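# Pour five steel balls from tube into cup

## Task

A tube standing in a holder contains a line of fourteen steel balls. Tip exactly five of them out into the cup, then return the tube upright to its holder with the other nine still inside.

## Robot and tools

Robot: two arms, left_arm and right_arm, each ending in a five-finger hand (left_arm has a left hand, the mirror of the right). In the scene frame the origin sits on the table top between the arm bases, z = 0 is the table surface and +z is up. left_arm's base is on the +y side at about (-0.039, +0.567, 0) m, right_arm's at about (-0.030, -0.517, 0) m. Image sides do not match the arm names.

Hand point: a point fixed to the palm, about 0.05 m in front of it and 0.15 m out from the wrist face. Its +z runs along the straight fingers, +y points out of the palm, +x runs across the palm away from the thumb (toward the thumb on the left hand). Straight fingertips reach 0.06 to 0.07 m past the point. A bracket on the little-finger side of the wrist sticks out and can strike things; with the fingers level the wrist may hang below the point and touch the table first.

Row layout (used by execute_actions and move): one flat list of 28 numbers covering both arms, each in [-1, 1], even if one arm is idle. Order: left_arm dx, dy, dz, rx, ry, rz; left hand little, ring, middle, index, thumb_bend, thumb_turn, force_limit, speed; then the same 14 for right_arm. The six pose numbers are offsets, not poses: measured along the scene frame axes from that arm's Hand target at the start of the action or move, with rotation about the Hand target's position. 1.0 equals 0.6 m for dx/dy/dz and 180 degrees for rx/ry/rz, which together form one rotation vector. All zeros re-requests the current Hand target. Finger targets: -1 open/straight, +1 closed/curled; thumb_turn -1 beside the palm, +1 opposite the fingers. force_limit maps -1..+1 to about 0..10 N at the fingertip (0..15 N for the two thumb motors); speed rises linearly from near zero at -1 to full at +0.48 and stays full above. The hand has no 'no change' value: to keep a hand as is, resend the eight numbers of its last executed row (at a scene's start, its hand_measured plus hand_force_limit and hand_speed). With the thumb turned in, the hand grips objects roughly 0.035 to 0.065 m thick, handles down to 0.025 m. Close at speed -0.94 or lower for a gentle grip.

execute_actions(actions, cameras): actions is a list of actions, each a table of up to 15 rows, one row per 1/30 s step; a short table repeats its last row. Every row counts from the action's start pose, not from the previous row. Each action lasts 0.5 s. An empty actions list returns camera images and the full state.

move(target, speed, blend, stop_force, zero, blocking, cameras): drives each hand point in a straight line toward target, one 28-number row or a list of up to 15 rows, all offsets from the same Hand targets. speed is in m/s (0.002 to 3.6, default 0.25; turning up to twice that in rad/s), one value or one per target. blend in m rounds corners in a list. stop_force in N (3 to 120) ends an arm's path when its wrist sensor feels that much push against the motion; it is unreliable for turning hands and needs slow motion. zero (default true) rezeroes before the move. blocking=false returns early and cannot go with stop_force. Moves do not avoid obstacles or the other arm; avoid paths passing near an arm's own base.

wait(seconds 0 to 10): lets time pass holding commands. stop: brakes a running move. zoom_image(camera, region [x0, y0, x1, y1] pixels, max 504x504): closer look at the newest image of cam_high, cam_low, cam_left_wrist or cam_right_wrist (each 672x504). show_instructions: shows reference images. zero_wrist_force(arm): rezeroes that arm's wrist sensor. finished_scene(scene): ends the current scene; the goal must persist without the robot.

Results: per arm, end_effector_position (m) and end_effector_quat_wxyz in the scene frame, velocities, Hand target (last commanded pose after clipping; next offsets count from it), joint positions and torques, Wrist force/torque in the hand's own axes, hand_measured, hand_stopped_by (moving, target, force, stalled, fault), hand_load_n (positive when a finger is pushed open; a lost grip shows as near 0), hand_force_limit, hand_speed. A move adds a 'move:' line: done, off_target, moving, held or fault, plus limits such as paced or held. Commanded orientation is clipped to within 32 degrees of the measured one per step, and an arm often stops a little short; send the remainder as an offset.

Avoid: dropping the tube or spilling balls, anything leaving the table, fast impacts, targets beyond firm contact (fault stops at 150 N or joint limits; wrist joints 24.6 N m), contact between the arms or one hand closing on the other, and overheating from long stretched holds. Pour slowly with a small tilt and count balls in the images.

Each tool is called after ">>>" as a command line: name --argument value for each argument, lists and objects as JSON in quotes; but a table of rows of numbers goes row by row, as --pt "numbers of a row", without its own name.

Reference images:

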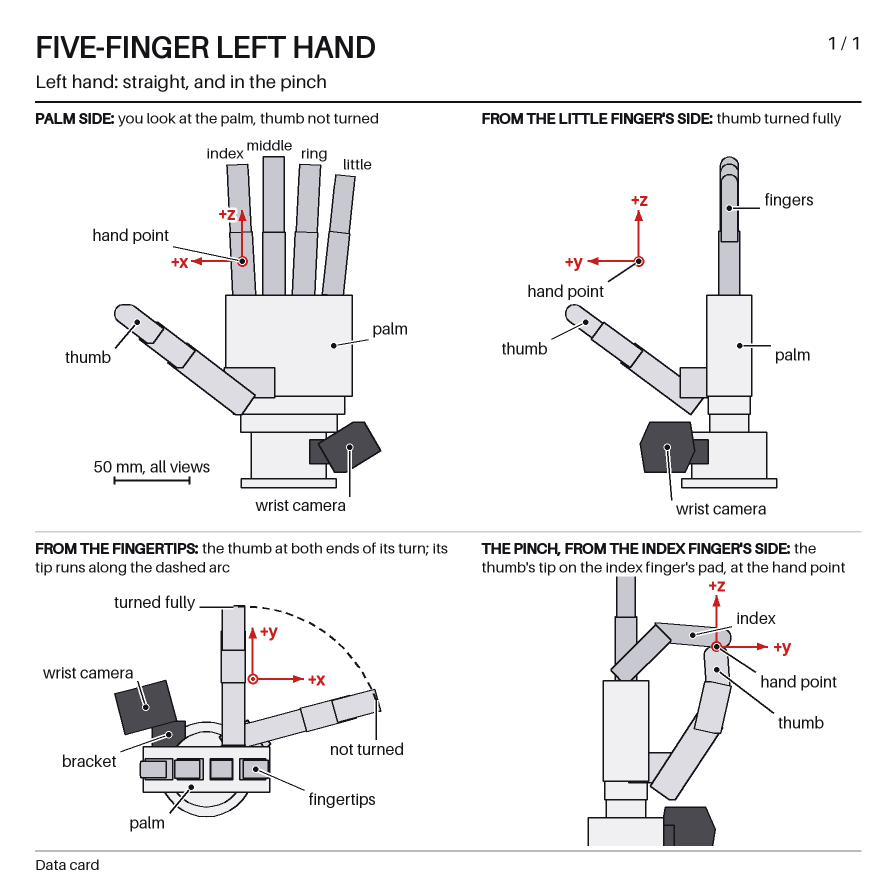

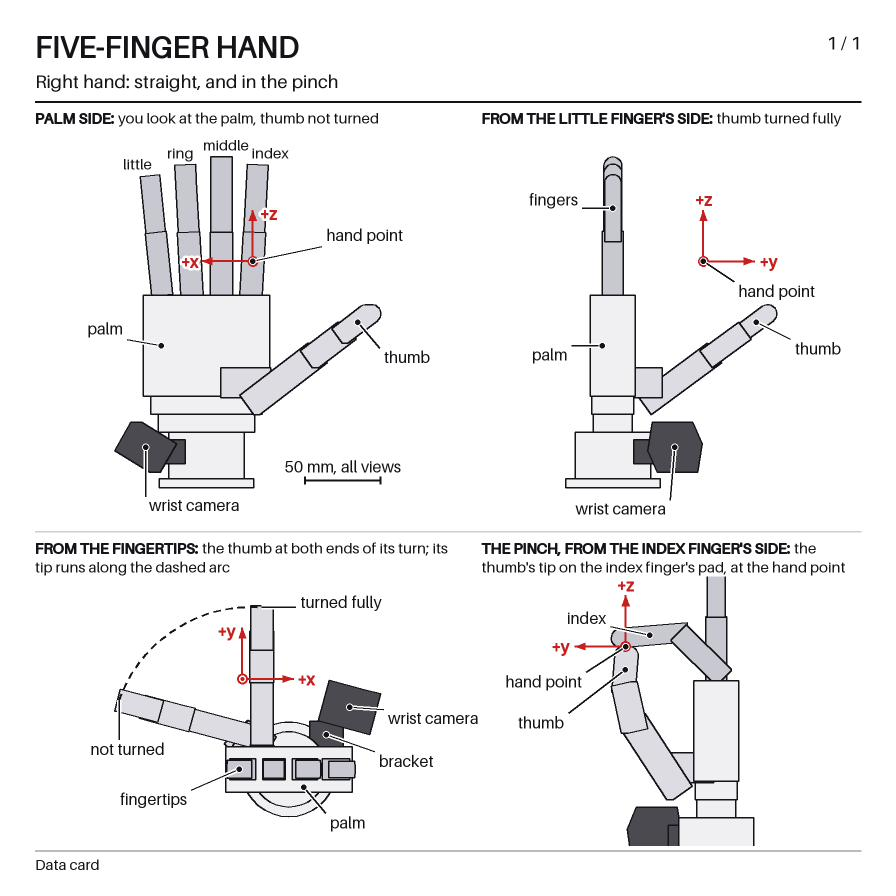

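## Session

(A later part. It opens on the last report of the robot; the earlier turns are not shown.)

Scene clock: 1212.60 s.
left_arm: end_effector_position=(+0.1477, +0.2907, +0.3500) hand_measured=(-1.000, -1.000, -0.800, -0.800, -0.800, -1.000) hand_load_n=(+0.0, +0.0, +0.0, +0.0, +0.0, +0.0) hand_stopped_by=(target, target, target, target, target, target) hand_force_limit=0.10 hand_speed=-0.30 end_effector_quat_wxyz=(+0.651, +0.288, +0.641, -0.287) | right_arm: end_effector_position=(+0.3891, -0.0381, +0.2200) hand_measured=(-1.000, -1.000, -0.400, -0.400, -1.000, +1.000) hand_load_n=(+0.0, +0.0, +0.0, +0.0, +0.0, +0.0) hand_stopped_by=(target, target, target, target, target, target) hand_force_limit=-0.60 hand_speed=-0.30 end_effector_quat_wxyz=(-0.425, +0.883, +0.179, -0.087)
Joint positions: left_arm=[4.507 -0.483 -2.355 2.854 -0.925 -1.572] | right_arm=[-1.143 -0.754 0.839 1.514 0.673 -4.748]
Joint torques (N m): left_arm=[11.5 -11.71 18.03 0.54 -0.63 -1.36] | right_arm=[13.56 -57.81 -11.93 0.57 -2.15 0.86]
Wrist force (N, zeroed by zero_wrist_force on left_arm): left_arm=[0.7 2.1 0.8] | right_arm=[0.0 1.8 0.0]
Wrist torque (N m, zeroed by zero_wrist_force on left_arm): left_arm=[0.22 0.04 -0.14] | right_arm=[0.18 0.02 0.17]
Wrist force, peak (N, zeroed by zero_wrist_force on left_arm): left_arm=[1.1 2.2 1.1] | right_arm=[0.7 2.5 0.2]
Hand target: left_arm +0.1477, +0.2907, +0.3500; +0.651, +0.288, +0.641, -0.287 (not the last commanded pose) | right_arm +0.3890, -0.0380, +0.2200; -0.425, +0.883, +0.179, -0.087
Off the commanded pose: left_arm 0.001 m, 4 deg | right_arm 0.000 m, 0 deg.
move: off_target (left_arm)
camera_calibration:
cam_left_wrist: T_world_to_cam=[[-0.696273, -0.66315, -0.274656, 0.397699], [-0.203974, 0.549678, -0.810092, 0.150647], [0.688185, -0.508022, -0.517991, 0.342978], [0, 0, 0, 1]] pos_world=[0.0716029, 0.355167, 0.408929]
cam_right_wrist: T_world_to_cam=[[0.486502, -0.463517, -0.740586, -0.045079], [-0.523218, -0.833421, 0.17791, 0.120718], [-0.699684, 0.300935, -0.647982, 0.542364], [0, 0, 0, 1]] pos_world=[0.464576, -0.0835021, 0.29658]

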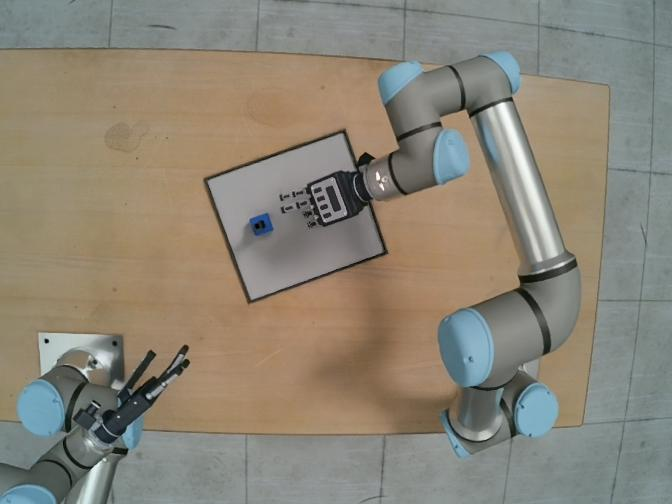

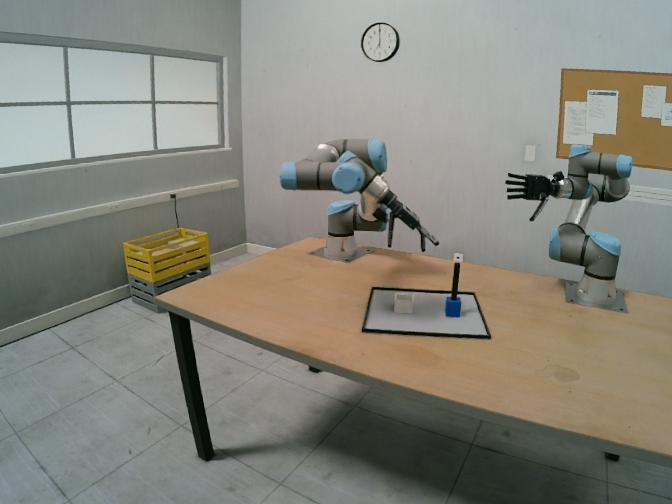

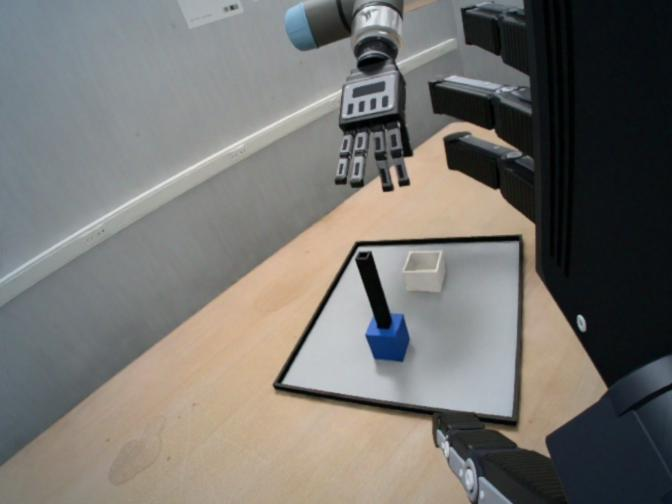

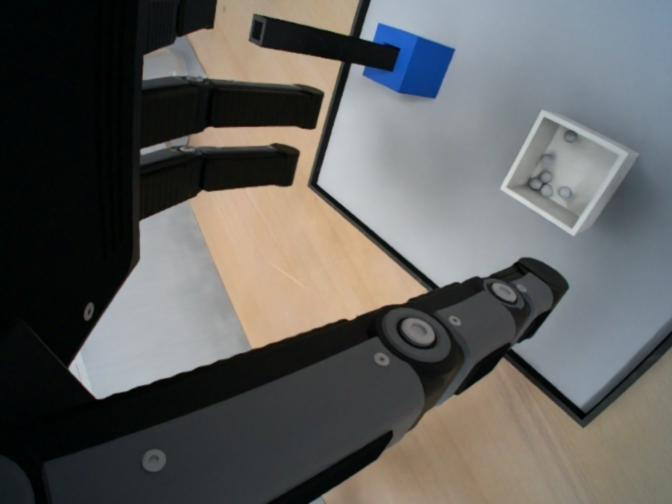

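>>> move --target '[0,0,0,0,0,0,-1,-1,-0.8,-0.8,-0.8,-1,0.1,-0.3,0.004,-0.0053,-0.2,0,0,0,-1,-1,-0.4,-0.4,-1,1,-0.6,-0.3]' --speed 0.15 --cameras '["cam_right_wrist","cam_low"]'

>>> zoom_image --camera "cam_low" --region '[375, 240, 475, 320]'

Scene clock: 1232.63 s.
left_arm: end_effector_position=(+0.1477, +0.2907, +0.3500) hand_measured=(-1.000, -1.000, -0.800, -0.800, -0.800, -1.000) hand_load_n=(+0.0, +0.0, +0.0, +0.0, +0.0, +0.0) hand_stopped_by=(target, target, target, target, target, target) hand_force_limit=0.10 hand_speed=-0.30 end_effector_quat_wxyz=(+0.651, +0.288, +0.641, -0.287) | right_arm: end_effector_position=(+0.3914, -0.0412, +0.1000) hand_measured=(-1.000, -1.000, -0.400, -0.400, -1.000, +1.000) hand_load_n=(+0.0, +0.0, +0.0, +0.0, +0.0, +0.0) hand_stopped_by=(target, target, target, target, target, target) hand_force_limit=-0.60 hand_speed=-0.30 end_effector_quat_wxyz=(-0.425, +0.883, +0.179, -0.087)
Joint positions: left_arm=[4.507 -0.483 -2.355 2.854 -0.925 -1.572] | right_arm=[-1.15 -0.679 1.017 1.269 0.673 -4.758]
Joint torques (N m): left_arm=[8.98 -12.49 21.54 2.49 0.99 -1.13] | right_arm=[-4 -62.57 -22.55 2.36 -1.27 1.27]
Wrist force (N, zeroed by zero_wrist_force on left_arm): left_arm=[0.9 2.0 0.8] | right_arm=[0.0 2.0 -0.1]
Wrist torque (N m, zeroed by zero_wrist_force on left_arm): left_arm=[0.19 0.01 -0.13] | right_arm=[0.23 0.01 0.33]
Wrist force, peak (N, zeroed by zero_wrist_force on left_arm): left_arm=[0.8 2.2 1.1] | right_arm=[0.1 3.1 0.7]
Hand target: left_arm +0.1477, +0.2907, +0.3500; +0.651, +0.288, +0.641, -0.287 | right_arm +0.3914, -0.0412, +0.1000; -0.425, +0.883, +0.179, -0.087
Off the commanded pose: left_arm 0.000 m, 0 deg | right_arm 0.000 m, 0 deg.
move: done
camera_calibration:
cam_right_wrist: T_world_to_cam=[[0.48642, -0.463303, -0.740774, -0.136586], [-0.523134, -0.8335, 0.177788, 0.140648], [-0.699805, 0.301044, -0.6478, 0.467218], [0, 0, 0, 1]] pos_world=[0.466977, -0.0867033, 0.176479]
Images, in order (width x height): cam_low 672x504, cam_right_wrist 672x504.

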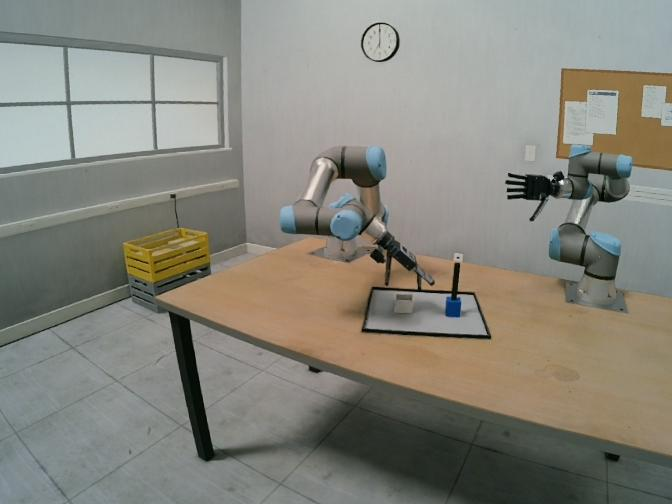

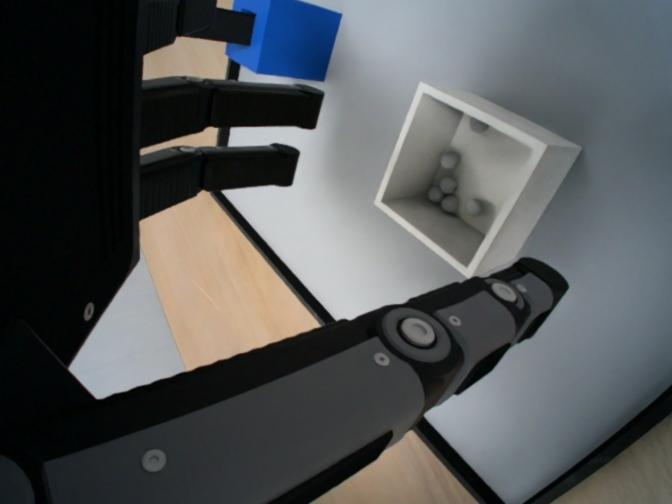

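Scaled by 5.040 from the camera's 672x504 image, which has a finer 960x720 frame.

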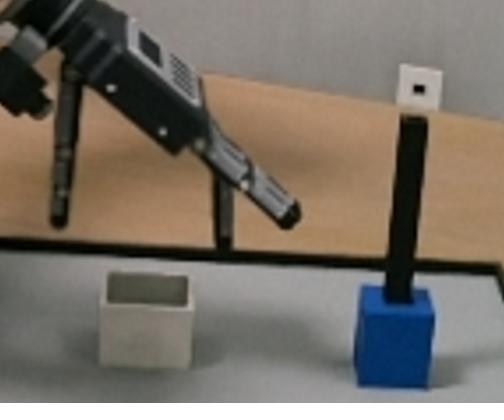

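>>> move --target '[0,0,0,0,0,0,-1,-1,-0.8,-0.8,-0.8,-1,0.1,-0.3,0,0,-0.0917,0,0,0,-1,-1,-0.4,-0.4,-1,1,-0.6,-0.3]' --speed 0.06 --stop_force 4 --cameras '["cam_right_wrist","cam_low","cam_left_wrist"]'

>>> zoom_image --camera "cam_low" --region '[375, 240, 475, 320]'

>>> zoom_image --camera "cam_left_wrist" --region '[340, 180, 500, 380]'

Scene clock: 1251.40 s.
left_arm: end_effector_position=(+0.1477, +0.2907, +0.3500) hand_measured=(-1.000, -1.000, -0.800, -0.800, -0.800, -1.000) hand_load_n=(+0.0, +0.0, +0.0, +0.0, +0.0, +0.0) hand_stopped_by=(target, target, target, target, target, target) hand_force_limit=0.10 hand_speed=-0.30 end_effector_quat_wxyz=(+0.651, +0.288, +0.641, -0.287) | right_arm: end_effector_position=(+0.3914, -0.0412, +0.0450) hand_measured=(-1.000, -1.000, -0.400, -0.400, -1.000, +1.000) hand_load_n=(+0.0, -0.5, +0.0, +0.0, +0.0, +0.0) hand_stopped_by=(target, target, target, target, target, target) hand_force_limit=-0.60 hand_speed=-0.30 end_effector_quat_wxyz=(-0.425, +0.883, +0.179, -0.087)
Joint positions: left_arm=[4.507 -0.483 -2.355 2.854 -0.925 -1.572] | right_arm=[-1.149 -0.622 1.058 1.171 0.673 -4.758]
Joint torques (N m): left_arm=[8.64 -13.66 27.32 2.39 1.3 -0.98] | right_arm=[9.7 -66.25 -25.29 3.14 -2.21 1.22]
Wrist force (N, zeroed by zero_wrist_force on left_arm): left_arm=[0.9 2.1 1.2] | right_arm=[0.4 1.9 0.1]
Wrist torque (N m, zeroed by zero_wrist_force on left_arm): left_arm=[0.19 0.01 -0.13] | right_arm=[0.17 -0.06 0.35]
Wrist force, peak (N, zeroed by zero_wrist_force on left_arm): left_arm=[0.7 2.2 1.2] | right_arm=[0.2 2.4 0.3]
Hand target: left_arm +0.1477, +0.2907, +0.3500; +0.651, +0.288, +0.641, -0.287 | right_arm +0.3914, -0.0412, +0.0450; -0.425, +0.883, +0.179, -0.087
Off the commanded pose: left_arm 0.000 m, 0 deg | right_arm 0.000 m, 0 deg.
move: done
camera_calibration:
cam_left_wrist: T_world_to_cam=[[-0.696273, -0.66315, -0.274656, 0.397699], [-0.203974, 0.549678, -0.810092, 0.150647], [0.688185, -0.508022, -0.517991, 0.342978], [0, 0, 0, 1]] pos_world=[0.0716029, 0.355167, 0.408929]
cam_right_wrist: T_world_to_cam=[[0.486536, -0.463223, -0.740748, -0.177284], [-0.523087, -0.833552, 0.177685, 0.150443], [-0.69976, 0.301025, -0.647858, 0.431473], [0, 0, 0, 1]] pos_world=[0.466877, -0.0866037, 0.121479]
Images, in order (width x height): cam_low 672x504, cam_left_wrist 672x504, cam_right_wrist 672x504.

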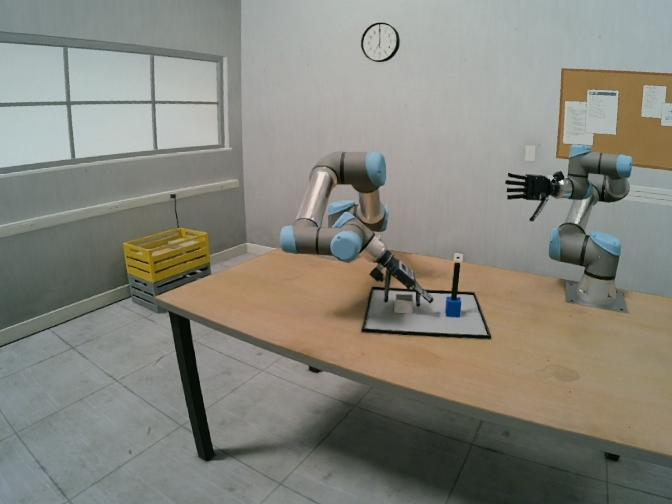

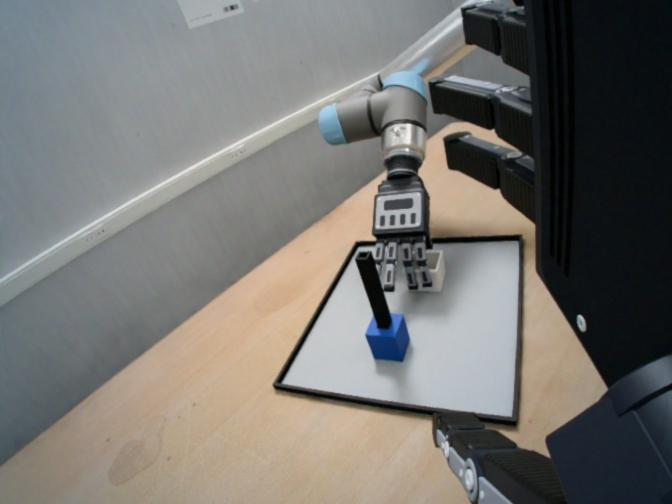

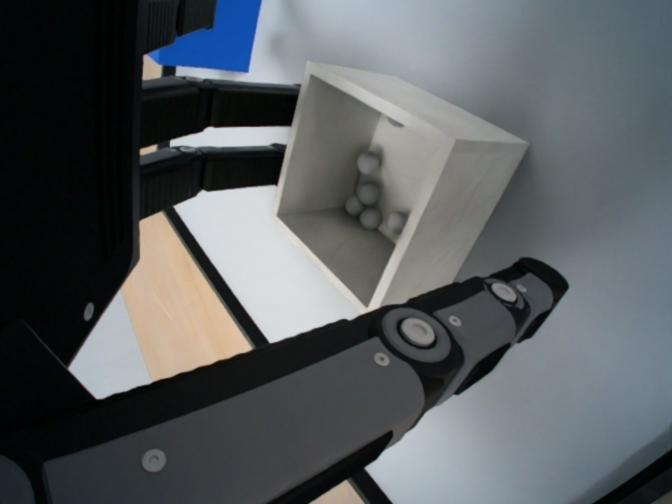

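Scaled by 5.040 from the camera's 672x504 image, which has a finer 960x720 frame.

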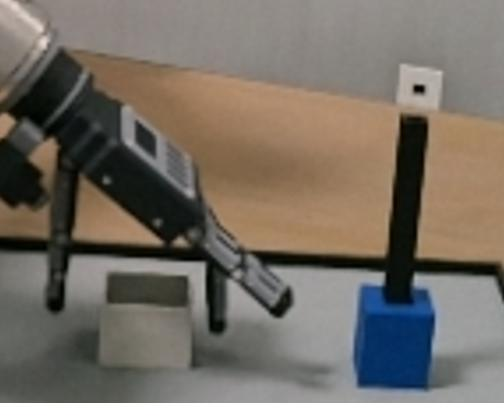

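Scaled by 2.520 from the camera's 672x504 image, which has a finer 960x720 frame.

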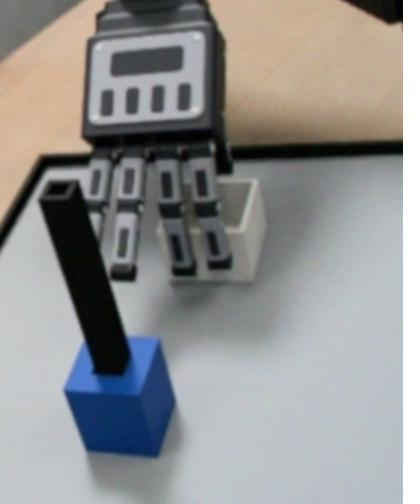

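>>> move --target '[0,0,0,0,0,0,-1,-1,-0.8,-0.8,-0.8,-1,0.1,-0.3,-0.008,0.0057,-0.0233,0,0,0,-1,-1,-0.4,-0.4,-1,1,-0.6,-0.94]' --speed 0.03 --stop_force 4

>>> move --target '[0,0,0,0,0,0,-1,-1,-0.8,-0.8,-0.8,-1,0.1,-0.3,0,0,0,0,0,0,-1,-1,-0.15,-0.15,-0.7,1,-0.6,-0.93]' --speed 0.03 --cameras '["cam_right_wrist","cam_low","cam_left_wrist"]'

>>> zoom_image --camera "cam_low" --region '[375, 240, 475, 320]'

>>> zoom_image --camera "cam_left_wrist" --region '[340, 180, 500, 380]'

Scene clock: 1265.10 s.
left_arm: end_effector_position=(+0.1477, +0.2907, +0.3500) hand_measured=(-1.000, -1.000, -0.800, -0.800, -0.800, -1.000) hand_load_n=(+0.0, +0.0, +0.0, +0.0, +0.0, +0.0) hand_stopped_by=(target, target, target, target, target, target) hand_force_limit=0.10 hand_speed=-0.30 end_effector_quat_wxyz=(+0.651, +0.288, +0.641, -0.287) | right_arm: end_effector_position=(+0.3866, -0.0378, +0.0310) hand_measured=(-1.000, -1.000, -0.400, -0.400, -1.000, +1.000) hand_load_n=(+0.0, +0.0, +0.0, +0.0, +0.0, +0.0) hand_stopped_by=(target, target, target, target, target, target) hand_force_limit=-0.60 hand_speed=-0.94 end_effector_quat_wxyz=(-0.425, +0.883, +0.179, -0.087)
Joint positions: left_arm=[4.507 -0.483 -2.355 2.854 -0.925 -1.572] | right_arm=[-1.141 -0.612 1.075 1.134 0.673 -4.745]
Joint torques (N m): left_arm=[8.01 -13.92 27.97 2.06 1.12 -0.81] | right_arm=[-14.81 -66.3 -24.68 3.75 -2.89 -1.13]
Wrist force (N, zeroed by zero_wrist_force on left_arm): left_arm=[0.7 2.0 1.2] | right_arm=[0.1 1.8 0.1]
Wrist torque (N m, zeroed by zero_wrist_force on left_arm): left_arm=[0.18 0.05 -0.15] | right_arm=[0.14 -0.01 0.16]
Wrist force, peak (N, zeroed by zero_wrist_force on left_arm): left_arm=[1.0 2.1 1.2] | right_arm=[0.0 2.1 0.0]
Hand target: left_arm +0.1477, +0.2907, +0.3500; +0.651, +0.288, +0.641, -0.287 | right_arm +0.3866, -0.0378, +0.0310; -0.425, +0.883, +0.179, -0.087
Off the commanded pose: left_arm 0.000 m, 0 deg | right_arm 0.000 m, 0 deg.
move: done

Scene clock: 1267.60 s.
left_arm: end_effector_position=(+0.1477, +0.2907, +0.3500) hand_measured=(-1.000, -1.000, -0.800, -0.800, -0.800, -1.000) hand_load_n=(+0.0, -0.5, +0.0, +0.0, +0.0, +0.0) hand_stopped_by=(target, target, target, target, target, target) hand_force_limit=0.10 hand_speed=-0.30 end_effector_quat_wxyz=(+0.651, +0.288, +0.641, -0.287) | right_arm: end_effector_position=(+0.3866, -0.0378, +0.0310) hand_measured=(-1.000, -1.000, -0.150, -0.150, -0.772, +1.000) hand_load_n=(+0.0, +0.0, +2.0, +0.0, +3.0, +0.5) hand_stopped_by=(target, target, target, target, force, target) hand_force_limit=-0.60 hand_speed=-0.93 end_effector_quat_wxyz=(-0.425, +0.883, +0.179, -0.087)
Joint positions: left_arm=[4.507 -0.483 -2.355 2.854 -0.925 -1.572] | right_arm=[-1.141 -0.612 1.075 1.134 0.673 -4.745]
Joint torques (N m): left_arm=[6.88 -13.43 27.09 1.93 1.28 -0.75] | right_arm=[-14.19 -65.73 -24.74 3.75 -1.86 -1.14]
Wrist force (N, zeroed by zero_wrist_force on left_arm): left_arm=[0.8 2.0 0.9] | right_arm=[0.0 1.7 -0.4]
Wrist torque (N m, zeroed by zero_wrist_force on left_arm): left_arm=[0.20 0.03 -0.14] | right_arm=[0.17 0.01 0.16]
Wrist force, peak (N, zeroed by zero_wrist_force on left_arm): left_arm=[1.1 2.1 0.9] | right_arm=[0.2 2.4 -0.2]
Hand target: left_arm +0.1477, +0.2907, +0.3500; +0.651, +0.288, +0.641, -0.287 | right_arm +0.3866, -0.0378, +0.0310; -0.425, +0.883, +0.179, -0.087
Off the commanded pose: left_arm 0.000 m, 0 deg | right_arm 0.000 m, 0 deg.
move: done
camera_calibration:
cam_left_wrist: T_world_to_cam=[[-0.696273, -0.66315, -0.274656, 0.397699], [-0.203974, 0.549678, -0.810092, 0.150647], [0.688185, -0.508022, -0.517991, 0.342978], [0, 0, 0, 1]] pos_world=[0.0716029, 0.355167, 0.408929]
cam_right_wrist: T_world_to_cam=[[0.486536, -0.463223, -0.740748, -0.18367], [-0.523087, -0.833552, 0.177685, 0.153237], [-0.69976, 0.301025, -0.647858, 0.418085], [0, 0, 0, 1]] pos_world=[0.462077, -0.0832037, 0.107579]
Images, in order (width x height): cam_low 672x504, cam_left_wrist 672x504, cam_right_wrist 672x504.

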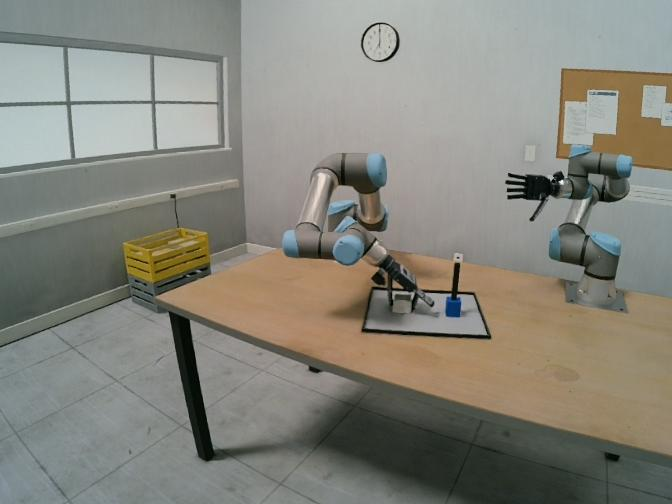

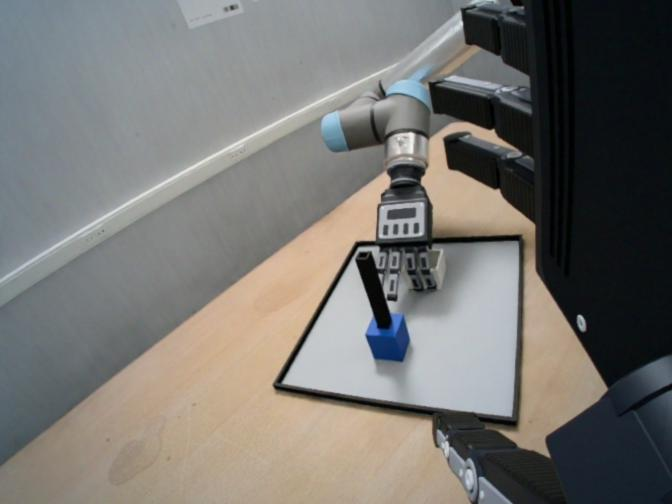

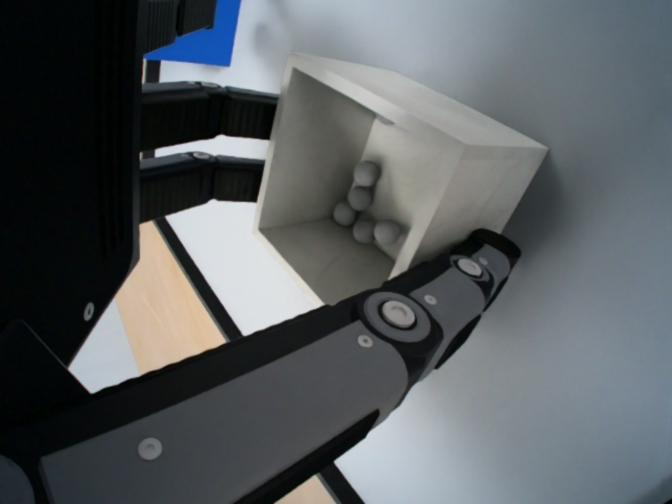

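Scaled by 5.040 from the camera's 672x504 image, which has a finer 960x720 frame.

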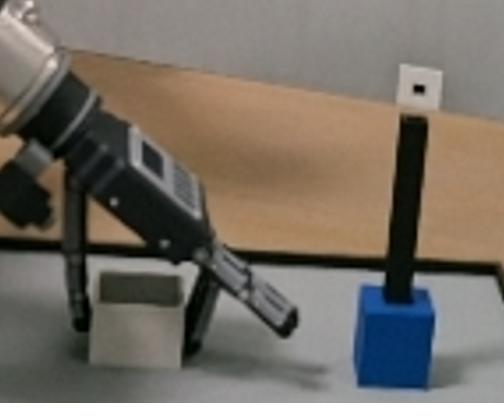

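Scaled by 2.520 from the camera's 672x504 image, which has a finer 960x720 frame.

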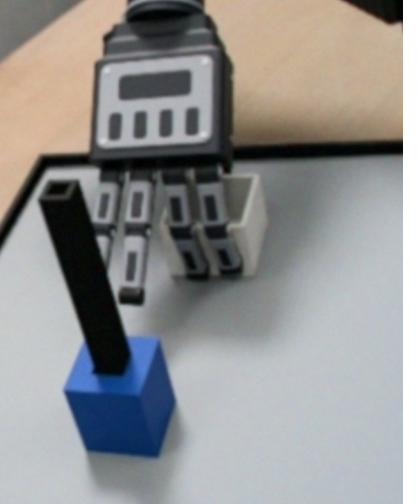

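>>> move --target '[0,0,0,0,0,0,-1,-1,-0.8,-0.8,-0.8,-1,0.1,-0.3,0,0,0,0,0,0,-1,-1,0.0,0.0,-0.7,1,-0.3,-0.93]' --speed 0.03 --cameras '["cam_right_wrist"]'

Scene clock: 1271.97 s.
left_arm: end_effector_position=(+0.1477, +0.2907, +0.3500) hand_measured=(-1.000, -1.000, -0.800, -0.800, -0.800, -1.000) hand_load_n=(+0.0, +0.0, +0.0, +0.0, +0.0, +0.0) hand_stopped_by=(target, target, target, target, target, target) hand_force_limit=0.10 hand_speed=-0.30 end_effector_quat_wxyz=(+0.651, +0.288, +0.641, -0.287) | right_arm: end_effector_position=(+0.3866, -0.0378, +0.0310) hand_measured=(-1.000, -1.000, -0.146, -0.132, -0.774, +1.000) hand_load_n=(+0.0, +0.0, +1.5, +3.5, +6.0, -1.0) hand_stopped_by=(target, target, force, force, force, target) hand_force_limit=-0.30 hand_speed=-0.93 end_effector_quat_wxyz=(-0.425, +0.883, +0.179, -0.087)
Joint positions: left_arm=[4.507 -0.483 -2.355 2.854 -0.925 -1.572] | right_arm=[-1.141 -0.612 1.075 1.134 0.673 -4.745]
Joint torques (N m): left_arm=[8.02 -13.31 27.73 2.02 1.34 -0.83] | right_arm=[-12.2 -64.01 -24.88 3.58 -0.24 -1.05]
Wrist force (N, zeroed by zero_wrist_force on left_arm): left_arm=[0.9 2.0 0.7] | right_arm=[-0.2 2.7 0.8]
Wrist torque (N m, zeroed by zero_wrist_force on left_arm): left_arm=[0.20 0.01 -0.13] | right_arm=[0.16 0.01 0.16]
Wrist force, peak (N, zeroed by zero_wrist_force on left_arm): left_arm=[1.0 2.2 1.1] | right_arm=[-0.2 2.8 0.8]
Hand target: left_arm +0.1477, +0.2907, +0.3500; +0.651, +0.288, +0.641, -0.287 | right_arm +0.3866, -0.0378, +0.0310; -0.425, +0.883, +0.179, -0.087
Off the commanded pose: left_arm 0.000 m, 0 deg | right_arm 0.000 m, 0 deg.
move: done
camera_calibration:
cam_right_wrist: T_world_to_cam=[[0.486536, -0.463223, -0.740748, -0.18367], [-0.523087, -0.833552, 0.177685, 0.153237], [-0.69976, 0.301025, -0.647858, 0.418085], [0, 0, 0, 1]] pos_world=[0.462077, -0.0832037, 0.107579]
Images, in order (width x height): cam_right_wrist 672x504.

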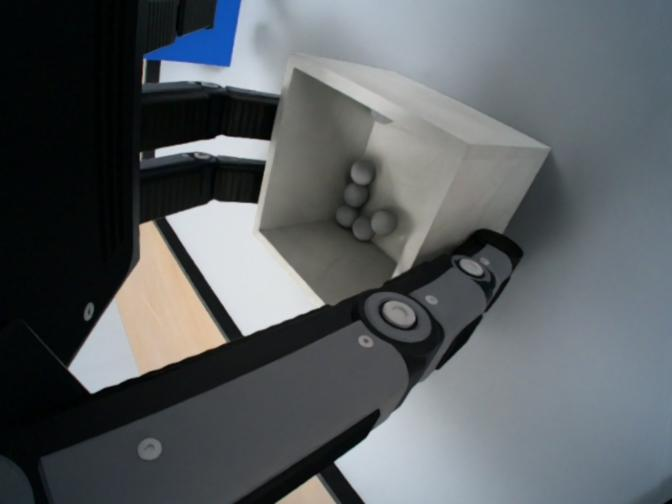

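>>> move --target '[0,0,0,0,0,0,-1,-1,-0.8,-0.8,-0.8,-1,0.1,-0.3,0,0,0,0,0,0,-1,-1,0.05,0.05,-0.65,1,-0.05,-0.93]' --speed 0.03

>>> move --target '[0,0,0,0,0,0,-1,-1,-0.8,-0.8,-0.8,-1,0.1,-0.3,0,0,0.05,0,0,0,-1,-1,0.05,0.05,-0.65,1,-0.05,-0.93]' --speed 0.03 --cameras '["cam_right_wrist","cam_low","cam_left_wrist"]'

>>> zoom_image --camera "cam_low" --region '[375, 240, 475, 320]'

Scene clock: 1277.10 s.
left_arm: end_effector_position=(+0.1477, +0.2907, +0.3500) hand_measured=(-1.000, -1.000, -0.800, -0.800, -0.800, -1.000) hand_load_n=(+0.0, +0.0, +0.0, -0.5, +0.0, +0.0) hand_stopped_by=(target, target, target, target, target, target) hand_force_limit=0.10 hand_speed=-0.30 end_effector_quat_wxyz=(+0.651, +0.288, +0.641, -0.287) | right_arm: end_effector_position=(+0.3866, -0.0378, +0.0310) hand_measured=(-1.000, -1.000, -0.128, -0.120, -0.776, +1.000) hand_load_n=(+0.0, +0.0, +6.5, +4.0, +11.0, -1.5) hand_stopped_by=(target, target, force, force, force, target) hand_force_limit=-0.05 hand_speed=-0.93 end_effector_quat_wxyz=(-0.425, +0.883, +0.179, -0.087)
Joint positions: left_arm=[4.507 -0.483 -2.355 2.854 -0.925 -1.572] | right_arm=[-1.141 -0.612 1.075 1.134 0.673 -4.745]
Joint torques (N m): left_arm=[6.74 -13.32 28.12 1.62 1.15 -0.73] | right_arm=[-10.2 -62.2 -23.94 3.32 0.11 -1.13]
Wrist force (N, zeroed by zero_wrist_force on left_arm): left_arm=[0.6 1.8 0.9] | right_arm=[0.1 1.0 -0.5]
Wrist torque (N m, zeroed by zero_wrist_force on left_arm): left_arm=[0.16 0.05 -0.14] | right_arm=[0.07 0.03 0.11]
Wrist force, peak (N, zeroed by zero_wrist_force on left_arm): left_arm=[1.0 2.1 1.1] | right_arm=[0.1 2.8 1.1]
Hand target: left_arm +0.1477, +0.2907, +0.3500; +0.651, +0.288, +0.641, -0.287 | right_arm +0.3866, -0.0378, +0.0310; -0.425, +0.883, +0.179, -0.087
Off the commanded pose: left_arm 0.000 m, 0 deg | right_arm 0.000 m, 0 deg.
move: done

Scene clock: 1278.37 s.
left_arm: end_effector_position=(+0.1477, +0.2907, +0.3500) hand_measured=(-1.000, -1.000, -0.800, -0.800, -0.800, -1.000) hand_load_n=(+0.0, +0.0, +0.0, +0.0, +0.0, +0.0) hand_stopped_by=(target, target, target, target, target, target) hand_force_limit=0.10 hand_speed=-0.30 end_effector_quat_wxyz=(+0.651, +0.288, +0.641, -0.287) | right_arm: end_effector_position=(+0.3866, -0.0378, +0.0612) hand_measured=(-1.000, -1.000, -0.128, -0.120, -0.776, +1.000) hand_load_n=(+0.0, +0.0, +6.5, +4.0, +11.0, -0.5) hand_stopped_by=(target, target, force, force, force, target) hand_force_limit=-0.05 hand_speed=-0.93 end_effector_quat_wxyz=(-0.425, +0.883, +0.179, -0.087) end_effector_velocity=(+0.000, +0.001, -0.001) end_effector_angular_velocity=(+0.001, -0.003, +0.002)
Joint positions: left_arm=[4.507 -0.483 -2.355 2.854 -0.925 -1.572] | right_arm=[-1.141 -0.646 1.058 1.185 0.673 -4.745]
Joint velocities: left_arm=[within noise] | right_arm=[0.001 0.001 0.001 -0.005 0 0]
Joint torques (N m): left_arm=[8.07 -13.5 27.98 1.9 1.3 -0.77] | right_arm=[-8.14 -48.45 -16.71 0.62 -0.23 0.07]
Wrist force (N, zeroed by zero_wrist_force on left_arm): left_arm=[0.7 1.9 1.0] | right_arm=[-0.1 2.4 0.5]
Wrist torque (N m, zeroed by zero_wrist_force on left_arm): left_arm=[0.17 0.04 -0.14] | right_arm=[0.15 0.01 0.14]
Wrist force, peak (N, zeroed by zero_wrist_force on left_arm): left_arm=[1.0 2.1 1.1] | right_arm=[0.0 3.0 0.6]
Hand target: left_arm +0.1477, +0.2907, +0.3500; +0.651, +0.288, +0.641, -0.287 | right_arm +0.3866, -0.0378, +0.0610; -0.425, +0.883, +0.179, -0.087
Off the commanded pose: left_arm 0.000 m, 0 deg | right_arm 0.000 m, 0 deg.
move: done
camera_calibration:
cam_left_wrist: T_world_to_cam=[[-0.696273, -0.66315, -0.274656, 0.397699], [-0.203974, 0.549678, -0.810092, 0.150647], [0.688185, -0.508022, -0.517991, 0.342978], [0, 0, 0, 1]] pos_world=[0.0716029, 0.355167, 0.408929]
cam_right_wrist: T_world_to_cam=[[0.486583, -0.463216, -0.740721, -0.161324], [-0.523111, -0.833548, 0.177633, 0.147889], [-0.699709, 0.301046, -0.647903, 0.437635], [0, 0, 0, 1]] pos_world=[0.462077, -0.0832037, 0.137779]
Images, in order (width x height): cam_low 672x504, cam_left_wrist 672x504, cam_right_wrist 672x504.

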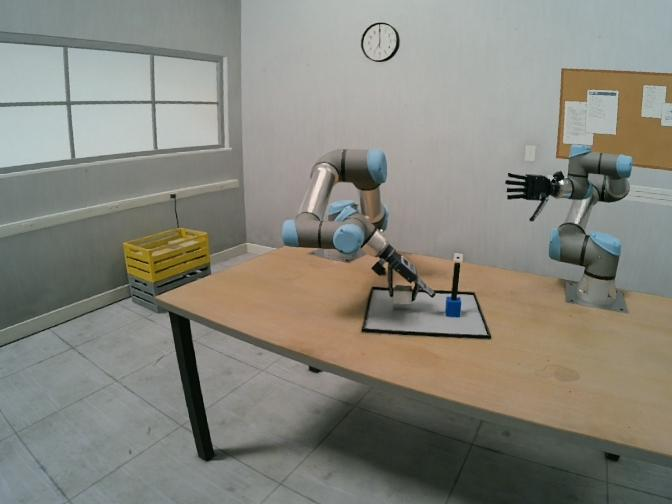

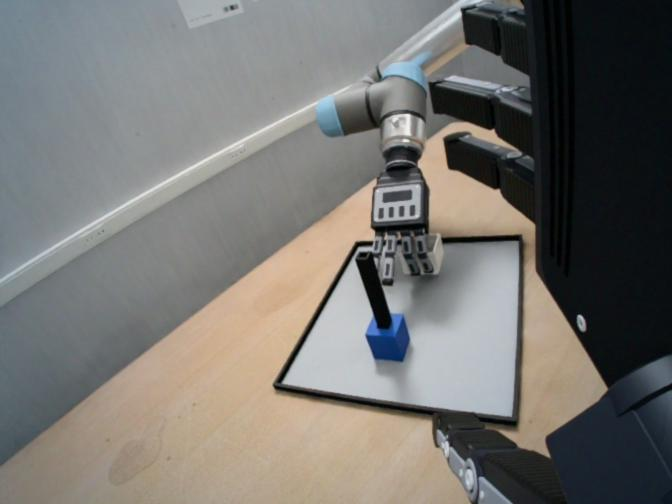

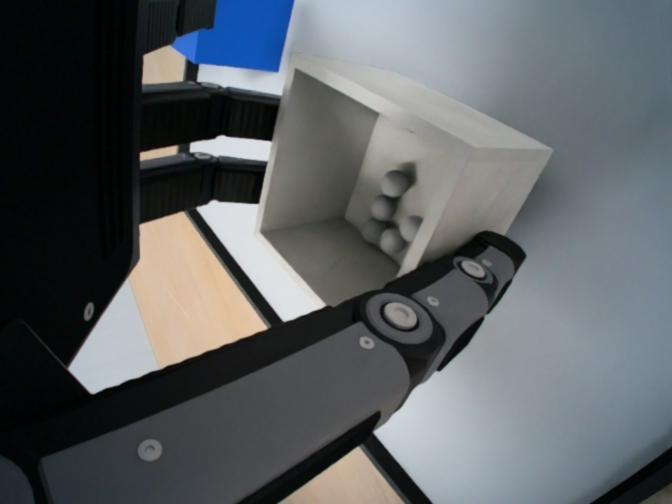

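Scaled by 5.040 from the camera's 672x504 image, which has a finer 960x720 frame.

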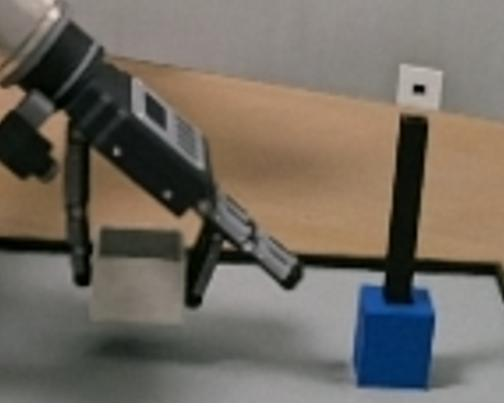

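>>> move --pt "0 0 0 0 0 0 -1 -1 -0.8 -0.8 -0.8 -1 0.1 -0.3 0 -0.0333 0.2 0 0 0 -1 -1 0.05 0.05 -0.65 1 -0.05 -0.93" --pt "0 0 0 0 0 0 -1 -1 -0.8 -0.8 -0.8 -1 0.1 -0.3 0 -0.0333 0.3167 0.2893 -0.3189 -0.1090 -1 -1 0.05 0.05 -0.65 1 -0.05 -0.93" --speed '[0.15,0.2]' --blend '[0.03,0]' --cameras '["cam_high","cam_right_wrist","cam_low","cam_left_wrist"]'

Scene clock: 1289.73 s.
left_arm: end_effector_position=(+0.1477, +0.2907, +0.3500) hand_measured=(-1.000, -1.000, -0.800, -0.800, -0.800, -1.000) hand_load_n=(+0.0, +0.0, +0.0, +0.0, +0.0, +0.0) hand_stopped_by=(target, target, target, target, target, target) hand_force_limit=0.10 hand_speed=-0.30 end_effector_quat_wxyz=(+0.651, +0.288, +0.641, -0.287) | right_arm: end_effector_position=(+0.3865, -0.0577, +0.2509) hand_measured=(-1.000, -1.000, -0.128, -0.120, -0.776, +1.000) hand_load_n=(+0.0, +0.0, +6.0, +4.0, +11.0, +0.0) hand_stopped_by=(target, target, force, force, force, target) hand_force_limit=-0.05 hand_speed=-0.93 end_effector_quat_wxyz=(-0.626, +0.567, +0.230, +0.483)
Joint positions: left_arm=[4.507 -0.483 -2.355 2.854 -0.925 -1.572] | right_arm=[-1.258 -1.531 2.239 -1.18 0.586 -3.783]
Joint torques (N m): left_arm=[6.35 -13.16 27.07 1.09 1.39 -0.69] | right_arm=[-14.37 -31.81 -22.27 -4.08 -0.48 -1.08]
Wrist force (N, zeroed by zero_wrist_force on left_arm): left_arm=[0.8 2.0 0.8] | right_arm=[-1.9 2.7 -1.8]
Wrist torque (N m, zeroed by zero_wrist_force on left_arm): left_arm=[0.20 0.02 -0.14] | right_arm=[0.33 0.22 0.19]
Wrist force, peak (N, zeroed by zero_wrist_force on left_arm): left_arm=[0.8 2.4 1.2] | right_arm=[-0.3 4.0 1.9]
Hand target: left_arm +0.1477, +0.2907, +0.3500; +0.651, +0.288, +0.641, -0.287 | right_arm +0.3866, -0.0577, +0.2510; +0.626, -0.567, -0.230, -0.483
Off the commanded pose: left_arm 0.000 m, 0 deg | right_arm 0.000 m, 0 deg.
move: done
camera_calibration:
cam_left_wrist: T_world_to_cam=[[-0.696273, -0.66315, -0.274656, 0.397699], [-0.203974, 0.549678, -0.810092, 0.150647], [0.688185, -0.508022, -0.517991, 0.342978], [0, 0, 0, 1]] pos_world=[0.0716029, 0.355167, 0.408929]
cam_right_wrist: T_world_to_cam=[[0.943575, -0.215872, -0.251128, -0.315263], [-0.303479, -0.260175, -0.916629, 0.320296], [0.132537, 0.941121, -0.311007, 0.197143], [0, 0, 0, 1]] pos_world=[0.368549, -0.170259, 0.275734]

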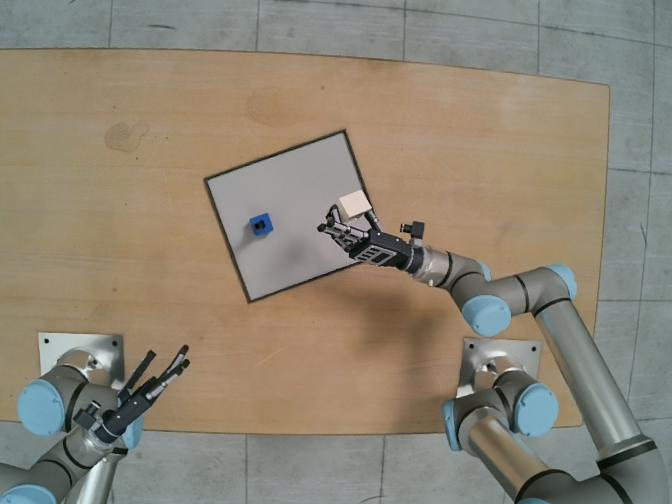

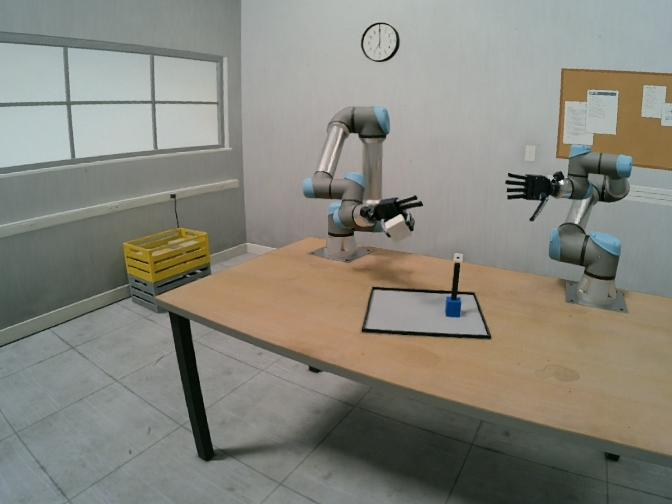

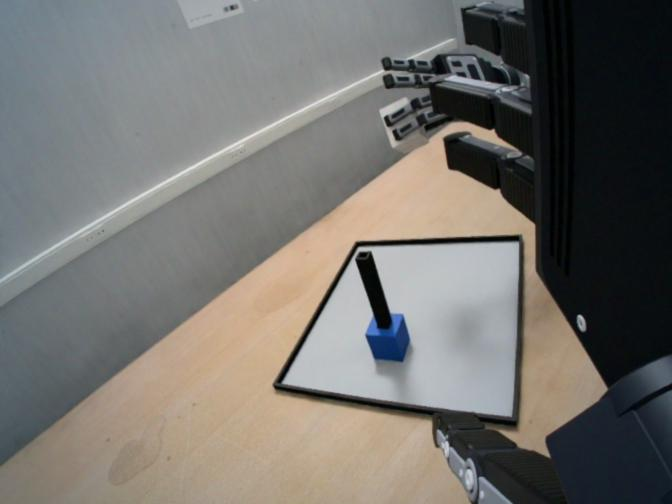

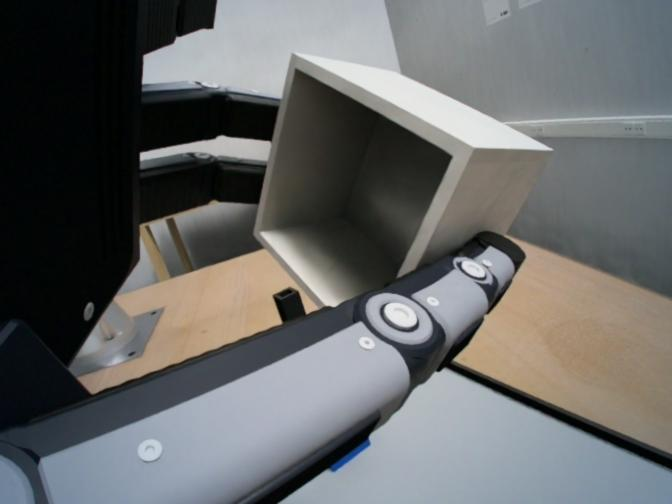

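>>> move --target '[0,0,0,0,0,0,-1,-1,-0.8,-0.8,-0.8,-1,0.1,-0.3,-0.01,0.3352,0.015,0,0,0,-1,-1,0.05,0.05,-0.65,1,-0.05,-0.93]' --speed 0.12 --cameras '["cam_high","cam_right_wrist","cam_low","cam_left_wrist"]'

Scene clock: 1338.37 s.
left_arm: end_effector_position=(+0.1477, +0.2907, +0.3500) hand_measured=(-1.000, -1.000, -0.800, -0.800, -0.800, -1.000) hand_load_n=(+0.0, +0.0, +0.0, -0.5, +0.0, +0.0) hand_stopped_by=(target, target, target, target, target, target) hand_force_limit=0.10 hand_speed=-0.30 end_effector_quat_wxyz=(+0.651, +0.288, +0.641, -0.287) | right_arm: end_effector_position=(+0.3805, +0.1434, +0.2599) hand_measured=(-1.000, -1.000, -0.128, -0.120, -0.776, +1.000) hand_load_n=(+0.0, +0.0, +6.0, +4.0, +11.0, +0.0) hand_stopped_by=(target, target, force, force, force, target) hand_force_limit=-0.05 hand_speed=-0.93 end_effector_quat_wxyz=(-0.626, +0.567, +0.231, +0.483)
Joint positions: left_arm=[4.507 -0.483 -2.355 2.854 -0.925 -1.572] | right_arm=[-0.836 -1.218 1.795 -0.885 0.979 -4.009]
Joint torques (N m): left_arm=[3.92 -11.99 27.31 1.1 1.31 -0.68] | right_arm=[-12.51 -43.22 -21.26 -4.17 -1.47 1.05]
Wrist force (N, zeroed by zero_wrist_force on left_arm): left_arm=[0.8 2.1 1.0] | right_arm=[-2.1 2.9 -1.5]
Wrist torque (N m, zeroed by zero_wrist_force on left_arm): left_arm=[0.19 0.03 -0.14] | right_arm=[0.36 0.23 0.17]
Wrist force, peak (N, zeroed by zero_wrist_force on left_arm): left_arm=[0.8 2.2 1.3] | right_arm=[-2.6 3.2 -1.7]
Hand target: left_arm +0.1477, +0.2907, +0.3500; +0.651, +0.288, +0.641, -0.287 | right_arm +0.3806, +0.1434, +0.2600; +0.626, -0.567, -0.230, -0.483
Off the commanded pose: left_arm 0.000 m, 0 deg | right_arm 0.000 m, 0 deg.
move: done
camera_calibration:
cam_left_wrist: T_world_to_cam=[[-0.696273, -0.66315, -0.274656, 0.397699], [-0.203974, 0.549678, -0.810092, 0.150647], [0.688185, -0.508022, -0.517991, 0.342978], [0, 0, 0, 1]] pos_world=[0.0716029, 0.355167, 0.408929]
cam_right_wrist: T_world_to_cam=[[0.943641, -0.21595, -0.250814, -0.263969], [-0.303188, -0.260093, -0.916749, 0.378914], [0.132737, 0.941126, -0.310908, 0.0114833], [0, 0, 0, 1]] pos_world=[0.36245, 0.0307415, 0.284733]

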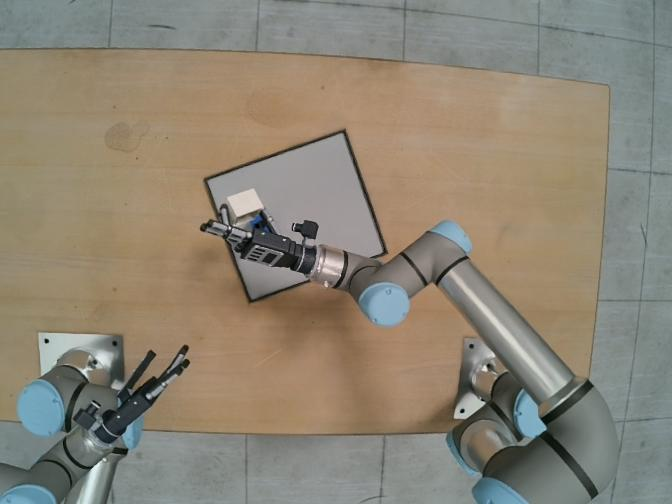

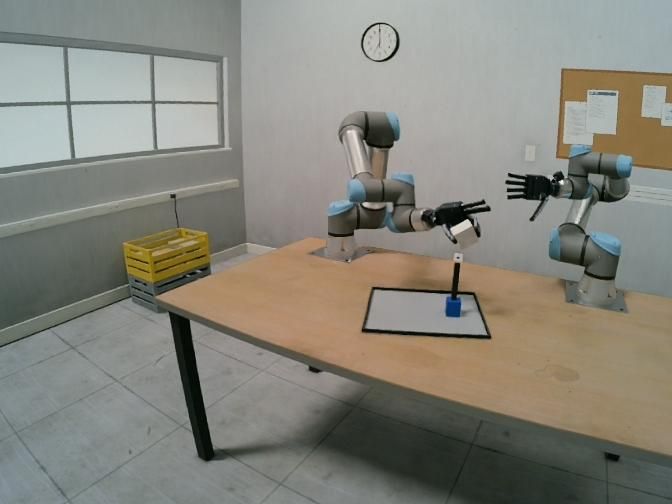

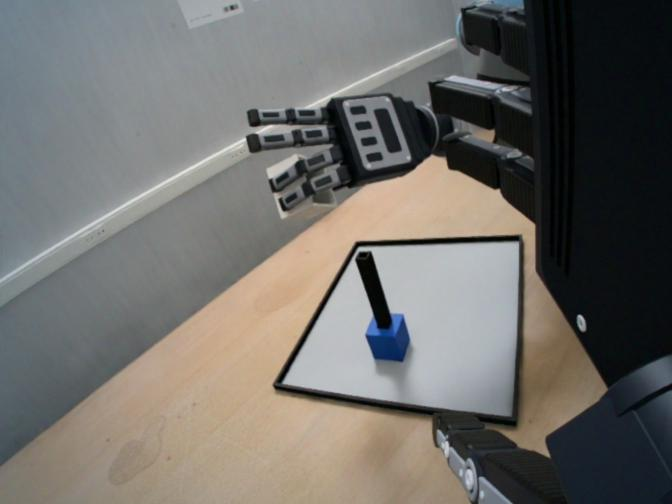

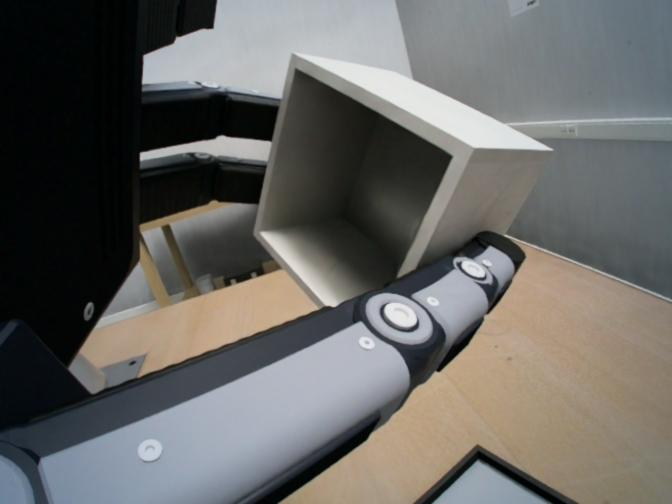

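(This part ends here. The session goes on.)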